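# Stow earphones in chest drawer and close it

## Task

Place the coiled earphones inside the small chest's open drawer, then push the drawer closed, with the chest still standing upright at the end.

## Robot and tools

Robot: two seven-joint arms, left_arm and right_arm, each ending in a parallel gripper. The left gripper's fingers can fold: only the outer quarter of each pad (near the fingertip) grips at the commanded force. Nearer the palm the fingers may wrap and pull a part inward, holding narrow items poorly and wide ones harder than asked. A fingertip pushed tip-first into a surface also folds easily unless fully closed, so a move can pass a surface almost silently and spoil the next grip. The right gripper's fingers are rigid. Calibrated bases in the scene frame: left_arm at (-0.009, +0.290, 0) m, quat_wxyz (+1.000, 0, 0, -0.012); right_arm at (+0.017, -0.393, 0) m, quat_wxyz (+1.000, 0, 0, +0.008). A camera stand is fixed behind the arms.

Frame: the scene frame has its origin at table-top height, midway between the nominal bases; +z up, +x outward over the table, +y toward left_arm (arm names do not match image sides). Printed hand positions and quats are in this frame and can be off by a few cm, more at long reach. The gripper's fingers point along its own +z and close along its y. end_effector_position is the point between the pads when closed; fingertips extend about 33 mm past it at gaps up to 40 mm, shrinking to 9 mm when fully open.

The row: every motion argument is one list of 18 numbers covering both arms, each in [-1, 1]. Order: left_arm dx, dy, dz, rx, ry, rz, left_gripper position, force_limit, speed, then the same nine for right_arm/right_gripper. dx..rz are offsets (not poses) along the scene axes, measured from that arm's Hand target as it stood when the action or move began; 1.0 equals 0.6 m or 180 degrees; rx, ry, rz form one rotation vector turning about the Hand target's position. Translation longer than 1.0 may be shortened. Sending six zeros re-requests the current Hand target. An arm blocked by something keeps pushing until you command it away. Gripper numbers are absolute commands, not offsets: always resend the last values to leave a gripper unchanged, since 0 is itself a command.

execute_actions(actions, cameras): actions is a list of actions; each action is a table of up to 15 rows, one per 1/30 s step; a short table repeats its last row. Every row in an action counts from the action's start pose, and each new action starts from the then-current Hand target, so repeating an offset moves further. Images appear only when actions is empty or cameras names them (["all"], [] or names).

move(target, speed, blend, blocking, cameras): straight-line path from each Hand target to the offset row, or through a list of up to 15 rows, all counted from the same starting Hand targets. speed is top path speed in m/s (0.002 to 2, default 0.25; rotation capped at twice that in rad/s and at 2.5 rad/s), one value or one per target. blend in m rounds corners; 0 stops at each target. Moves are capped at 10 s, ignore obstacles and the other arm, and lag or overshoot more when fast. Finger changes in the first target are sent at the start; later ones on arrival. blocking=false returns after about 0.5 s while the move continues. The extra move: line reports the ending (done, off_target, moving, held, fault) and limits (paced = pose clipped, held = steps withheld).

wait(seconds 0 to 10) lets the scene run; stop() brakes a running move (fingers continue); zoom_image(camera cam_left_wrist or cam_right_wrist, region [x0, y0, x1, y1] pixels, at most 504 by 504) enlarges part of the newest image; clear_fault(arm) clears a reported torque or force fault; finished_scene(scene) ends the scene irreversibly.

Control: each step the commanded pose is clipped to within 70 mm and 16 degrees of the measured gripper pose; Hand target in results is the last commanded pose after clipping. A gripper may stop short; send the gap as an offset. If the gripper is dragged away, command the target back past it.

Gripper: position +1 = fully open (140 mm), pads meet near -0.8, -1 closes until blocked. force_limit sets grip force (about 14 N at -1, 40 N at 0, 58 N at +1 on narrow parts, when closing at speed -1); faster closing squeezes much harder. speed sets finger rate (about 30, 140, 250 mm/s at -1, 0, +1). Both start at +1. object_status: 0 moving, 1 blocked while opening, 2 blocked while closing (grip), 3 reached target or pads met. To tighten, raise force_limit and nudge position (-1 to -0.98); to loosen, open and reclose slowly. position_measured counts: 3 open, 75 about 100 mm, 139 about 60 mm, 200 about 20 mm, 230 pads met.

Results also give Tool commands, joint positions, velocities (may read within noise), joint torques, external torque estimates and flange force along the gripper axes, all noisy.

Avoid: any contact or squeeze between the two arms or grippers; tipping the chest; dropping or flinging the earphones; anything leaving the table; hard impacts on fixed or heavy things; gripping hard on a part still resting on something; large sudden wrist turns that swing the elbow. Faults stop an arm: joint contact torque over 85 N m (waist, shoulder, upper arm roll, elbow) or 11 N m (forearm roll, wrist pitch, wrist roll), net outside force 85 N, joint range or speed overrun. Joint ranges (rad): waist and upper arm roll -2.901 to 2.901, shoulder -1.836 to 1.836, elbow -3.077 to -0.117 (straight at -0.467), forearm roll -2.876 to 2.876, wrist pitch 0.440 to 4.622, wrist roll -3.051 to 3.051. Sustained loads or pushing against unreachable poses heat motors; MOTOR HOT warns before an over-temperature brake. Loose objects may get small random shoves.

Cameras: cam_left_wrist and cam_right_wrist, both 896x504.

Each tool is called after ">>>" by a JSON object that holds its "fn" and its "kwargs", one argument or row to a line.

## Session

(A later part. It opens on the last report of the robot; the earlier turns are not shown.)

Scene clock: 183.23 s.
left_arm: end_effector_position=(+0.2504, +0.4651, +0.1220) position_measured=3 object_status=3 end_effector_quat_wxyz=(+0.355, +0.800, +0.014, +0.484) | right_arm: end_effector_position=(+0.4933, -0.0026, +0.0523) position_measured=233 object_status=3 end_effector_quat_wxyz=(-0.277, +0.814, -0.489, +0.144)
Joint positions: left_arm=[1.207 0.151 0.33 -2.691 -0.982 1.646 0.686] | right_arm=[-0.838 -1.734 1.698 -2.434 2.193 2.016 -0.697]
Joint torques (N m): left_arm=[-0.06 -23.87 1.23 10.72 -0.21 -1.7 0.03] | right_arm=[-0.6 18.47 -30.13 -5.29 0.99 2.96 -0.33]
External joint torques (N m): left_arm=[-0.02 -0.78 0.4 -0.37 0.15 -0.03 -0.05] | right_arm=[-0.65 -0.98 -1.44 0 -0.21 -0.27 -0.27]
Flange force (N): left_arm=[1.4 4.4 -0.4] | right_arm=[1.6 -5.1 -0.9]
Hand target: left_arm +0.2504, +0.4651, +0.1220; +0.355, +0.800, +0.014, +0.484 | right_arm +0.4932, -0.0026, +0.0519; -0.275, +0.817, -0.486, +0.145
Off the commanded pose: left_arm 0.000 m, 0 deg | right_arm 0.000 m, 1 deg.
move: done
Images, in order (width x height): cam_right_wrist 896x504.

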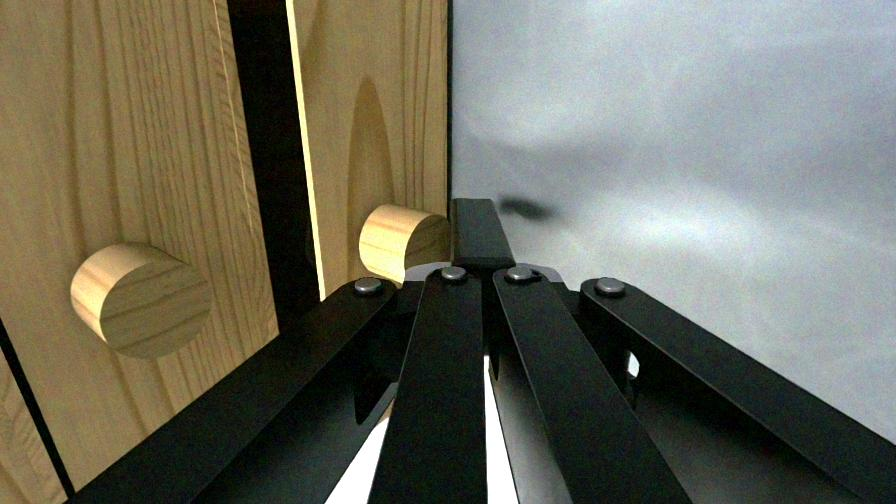

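>>> {"fn": "move", "kwargs": {
  "target": [
    [0,0,0,0,0,0,1,1,1,0.0266,0.0139,0,0,0,0,-1,-0.5,0]
  ],
  "speed": 0.04,
  "cameras": ["cam_right_wrist"]
}}

Scene clock: 186.53 s.
left_arm: end_effector_position=(+0.2504, +0.4651, +0.1220) position_measured=3 object_status=3 end_effector_quat_wxyz=(+0.355, +0.800, +0.014, +0.484) | right_arm: end_effector_position=(+0.5092, +0.0059, +0.0522) position_measured=233 object_status=3 end_effector_quat_wxyz=(-0.277, +0.815, -0.488, +0.144)
Joint positions: left_arm=[1.207 0.151 0.33 -2.691 -0.982 1.646 0.686] | right_arm=[-0.892 -1.743 1.686 -2.379 2.191 2.013 -0.697]
Joint torques (N m): left_arm=[-0.11 -23.86 1.25 10.69 -0.22 -1.71 0.05] | right_arm=[-0.34 20.05 -30.89 -5.24 1 3.01 -0.22]
External joint torques (N m): left_arm=[-0.13 -0.65 0.36 -0.46 0.15 -0.04 -0.03] | right_arm=[-0.35 -0.61 -1.43 -0.02 -0.21 -0.22 -0.16]
Flange force (N): left_arm=[1.1 4.1 -0.1] | right_arm=[0.8 -4.0 -1.5]
Hand target: left_arm +0.2504, +0.4651, +0.1220; +0.355, +0.800, +0.014, +0.484 | right_arm +0.5091, +0.0057, +0.0519; -0.275, +0.817, -0.486, +0.145
Off the commanded pose: left_arm 0.000 m, 0 deg | right_arm 0.000 m, 0 deg.
move: done
Images, in order (width x height): cam_right_wrist 896x504.

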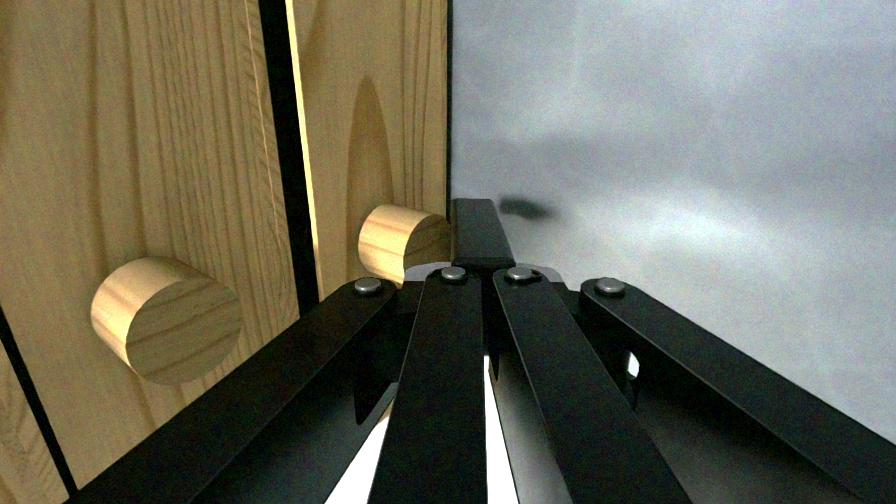

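>>> {"fn": "move", "kwargs": {
  "target": [
    [0,0,0,0,0,0,1,1,1,0.0177,0.0092,0,0,0,0,-1,-0.5,0]
  ],
  "speed": 0.03,
  "cameras": ["cam_right_wrist"]
}}

Scene clock: 203.13 s.
left_arm: end_effector_position=(+0.2504, +0.4651, +0.1220) position_measured=3 object_status=3 end_effector_quat_wxyz=(+0.355, +0.800, +0.014, +0.484) | right_arm: end_effector_position=(+0.5196, +0.0115, +0.0521) position_measured=233 object_status=3 end_effector_quat_wxyz=(-0.276, +0.816, -0.487, +0.144)
Joint positions: left_arm=[1.207 0.151 0.33 -2.691 -0.982 1.646 0.686] | right_arm=[-0.928 -1.746 1.678 -2.342 2.188 2.013 -0.697]
Joint torques (N m): left_arm=[-0.09 -23.87 1.18 10.72 -0.21 -1.71 0.07] | right_arm=[-0.08 21 -31.34 -4.66 1.01 3.12 -0.17]
External joint torques (N m): left_arm=[-0.12 -0.67 0.29 -0.44 0.16 -0.05 -0.01] | right_arm=[0.05 -0.45 -1.46 0.68 -0.18 -0.12 -0.11]
Flange force (N): left_arm=[1.2 4.1 0.0] | right_arm=[-0.5 -4.3 -0.5]
Hand target: left_arm +0.2504, +0.4651, +0.1220; +0.355, +0.800, +0.014, +0.484 | right_arm +0.5198, +0.0112, +0.0519; -0.275, +0.817, -0.486, +0.145
Off the commanded pose: left_arm 0.000 m, 0 deg | right_arm 0.000 m, 0 deg.
move: done
Images, in order (width x height): cam_right_wrist 896x504.

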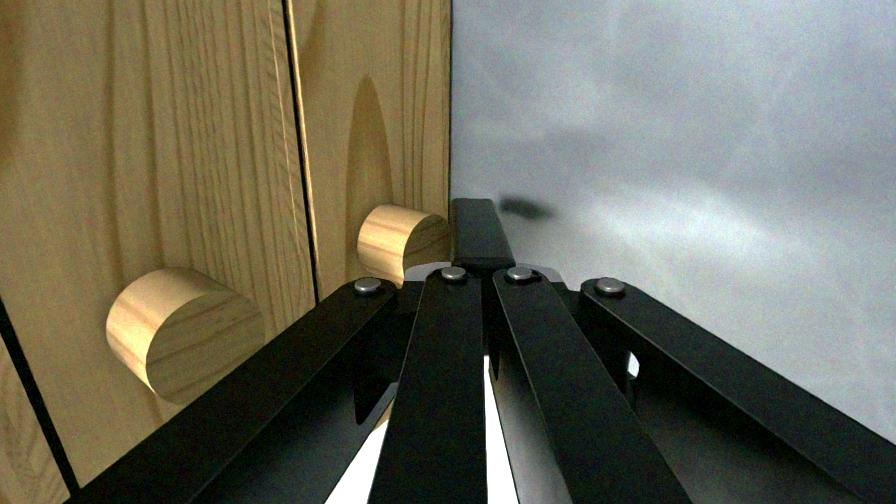

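>>> {"fn": "move", "kwargs": {
  "target": [
    [0,0,0,0,0,0,1,1,1,0.0118,0.0061,0,0,0,0,-1,-0.5,0]
  ],
  "speed": 0.02,
  "cameras": ["cam_right_wrist"]
}}

Scene clock: 206.43 s.
left_arm: end_effector_position=(+0.2504, +0.4651, +0.1220) position_measured=3 object_status=3 end_effector_quat_wxyz=(+0.355, +0.800, +0.014, +0.484) | right_arm: end_effector_position=(+0.5255, +0.0148, +0.0522) position_measured=233 object_status=3 end_effector_quat_wxyz=(-0.275, +0.816, -0.487, +0.144)
Joint positions: left_arm=[1.207 0.151 0.33 -2.691 -0.982 1.646 0.686] | right_arm=[-0.95 -1.746 1.672 -2.319 2.184 2.011 -0.697]
Joint torques (N m): left_arm=[-0.07 -23.86 1.22 10.7 -0.21 -1.69 0.09] | right_arm=[-1.24 20.91 -30.85 -3.63 1.62 3.6 -0.09]
External joint torques (N m): left_arm=[-0.1 -0.7 0.32 -0.39 0.15 -0.03 0.01] | right_arm=[-1.25 -1.13 -0.6 1.52 0.41 0.37 -0.03]
Flange force (N): left_arm=[1.1 4.1 -0.1] | right_arm=[0.6 -6.6 6.6]
Hand target: left_arm +0.2504, +0.4651, +0.1220; +0.355, +0.800, +0.014, +0.484 | right_arm +0.5268, +0.0149, +0.0519; -0.275, +0.817, -0.486, +0.145
Off the commanded pose: left_arm 0.000 m, 0 deg | right_arm 0.001 m, 0 deg.
move: done
Images, in order (width x height): cam_right_wrist 896x504.

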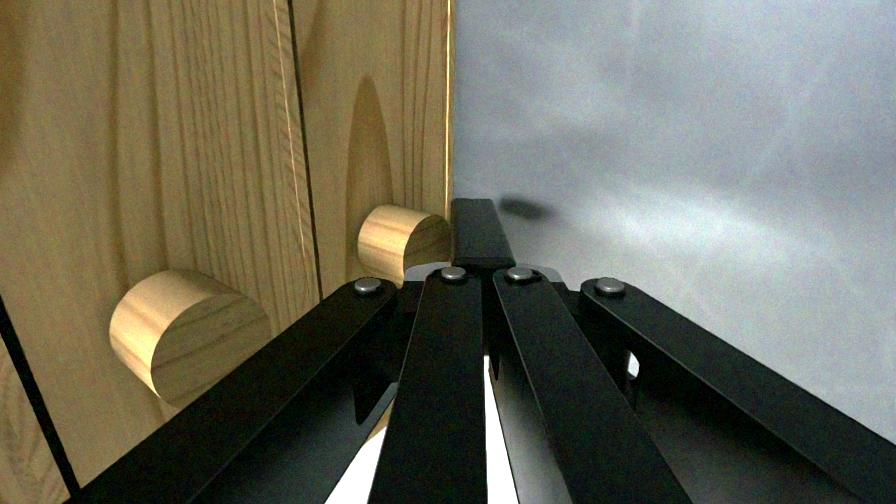

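>>> {"fn": "move", "kwargs": {
  "target": [
    [0,0,0,0,0,0,1,1,1,-0.12,-0.0625,0,0,0,0,-1,-0.5,0],
    [0,0,0,0,0,0,1,1,1,-0.22,-0.115,0.35,0,0,0,-1,-0.5,0]
  ],
  "speed": 0.2,
  "blend": [0.02,0],
  "cameras": ["cam_right_wrist","cam_left_wrist"]
}}

Scene clock: 212.57 s.
left_arm: end_effector_position=(+0.2504, +0.4651, +0.1220) position_measured=3 object_status=3 end_effector_quat_wxyz=(+0.355, +0.800, +0.014, +0.484) | right_arm: end_effector_position=(+0.3960, -0.0544, +0.2624) position_measured=233 object_status=3 end_effector_quat_wxyz=(-0.276, +0.818, -0.483, +0.148)
Joint positions: left_arm=[1.207 0.151 0.33 -2.691 -0.982 1.646 0.686] | right_arm=[-0.583 -1.635 1.111 -2.674 1.578 1.812 -0.635]
Joint velocities: left_arm=[within noise] | right_arm=[0 0 0.002 0.001 0 -0.002 0.008]
Joint torques (N m): left_arm=[-0.08 -23.88 1.26 10.71 -0.2 -1.7 0.09] | right_arm=[0.85 17.16 -24.3 7.11 1.13 3.02 0.23]
External joint torques (N m): left_arm=[-0.13 -0.7 0.34 -0.49 0.17 -0.05 0.01] | right_arm=[1.01 0.83 -1.27 -0.07 -0.25 -0.3 0.29]
Flange force (N): left_arm=[1.1 4.4 0.0] | right_arm=[-0.8 1.0 -5.5]
Hand target: left_arm +0.2504, +0.4651, +0.1220; +0.355, +0.800, +0.014, +0.484 | right_arm +0.3948, -0.0541, +0.2619; -0.275, +0.817, -0.486, +0.145
Off the commanded pose: left_arm 0.000 m, 0 deg | right_arm 0.001 m, 0 deg.
move: done

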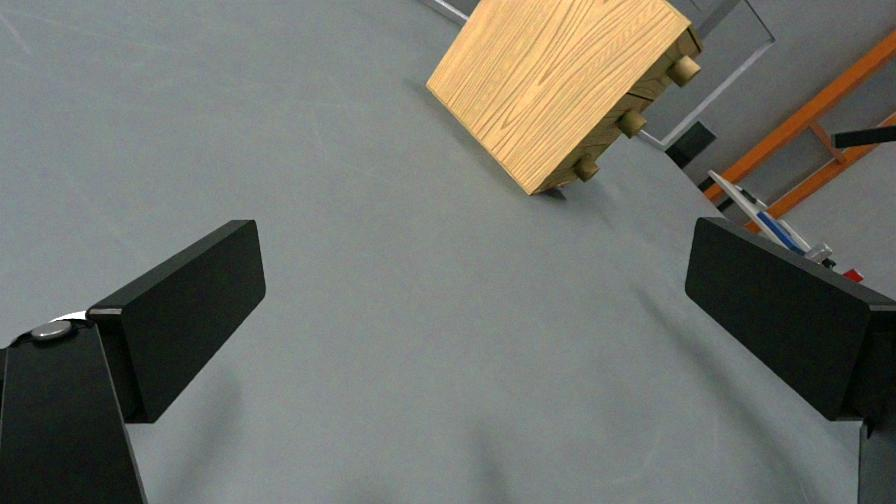

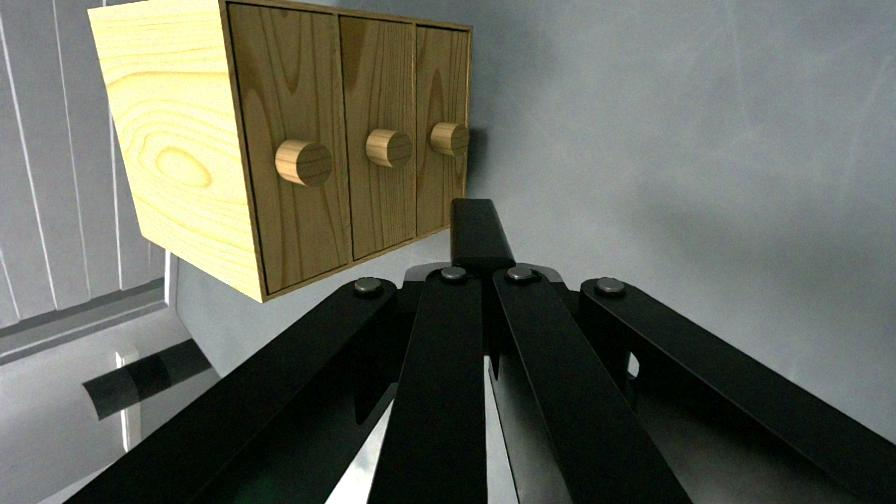

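Drawer is shut flush, and the chest is upright.

>>> {"fn": "finished_scene", "kwargs": {
  "scene": 2
}}

The scene is finished: the task was done.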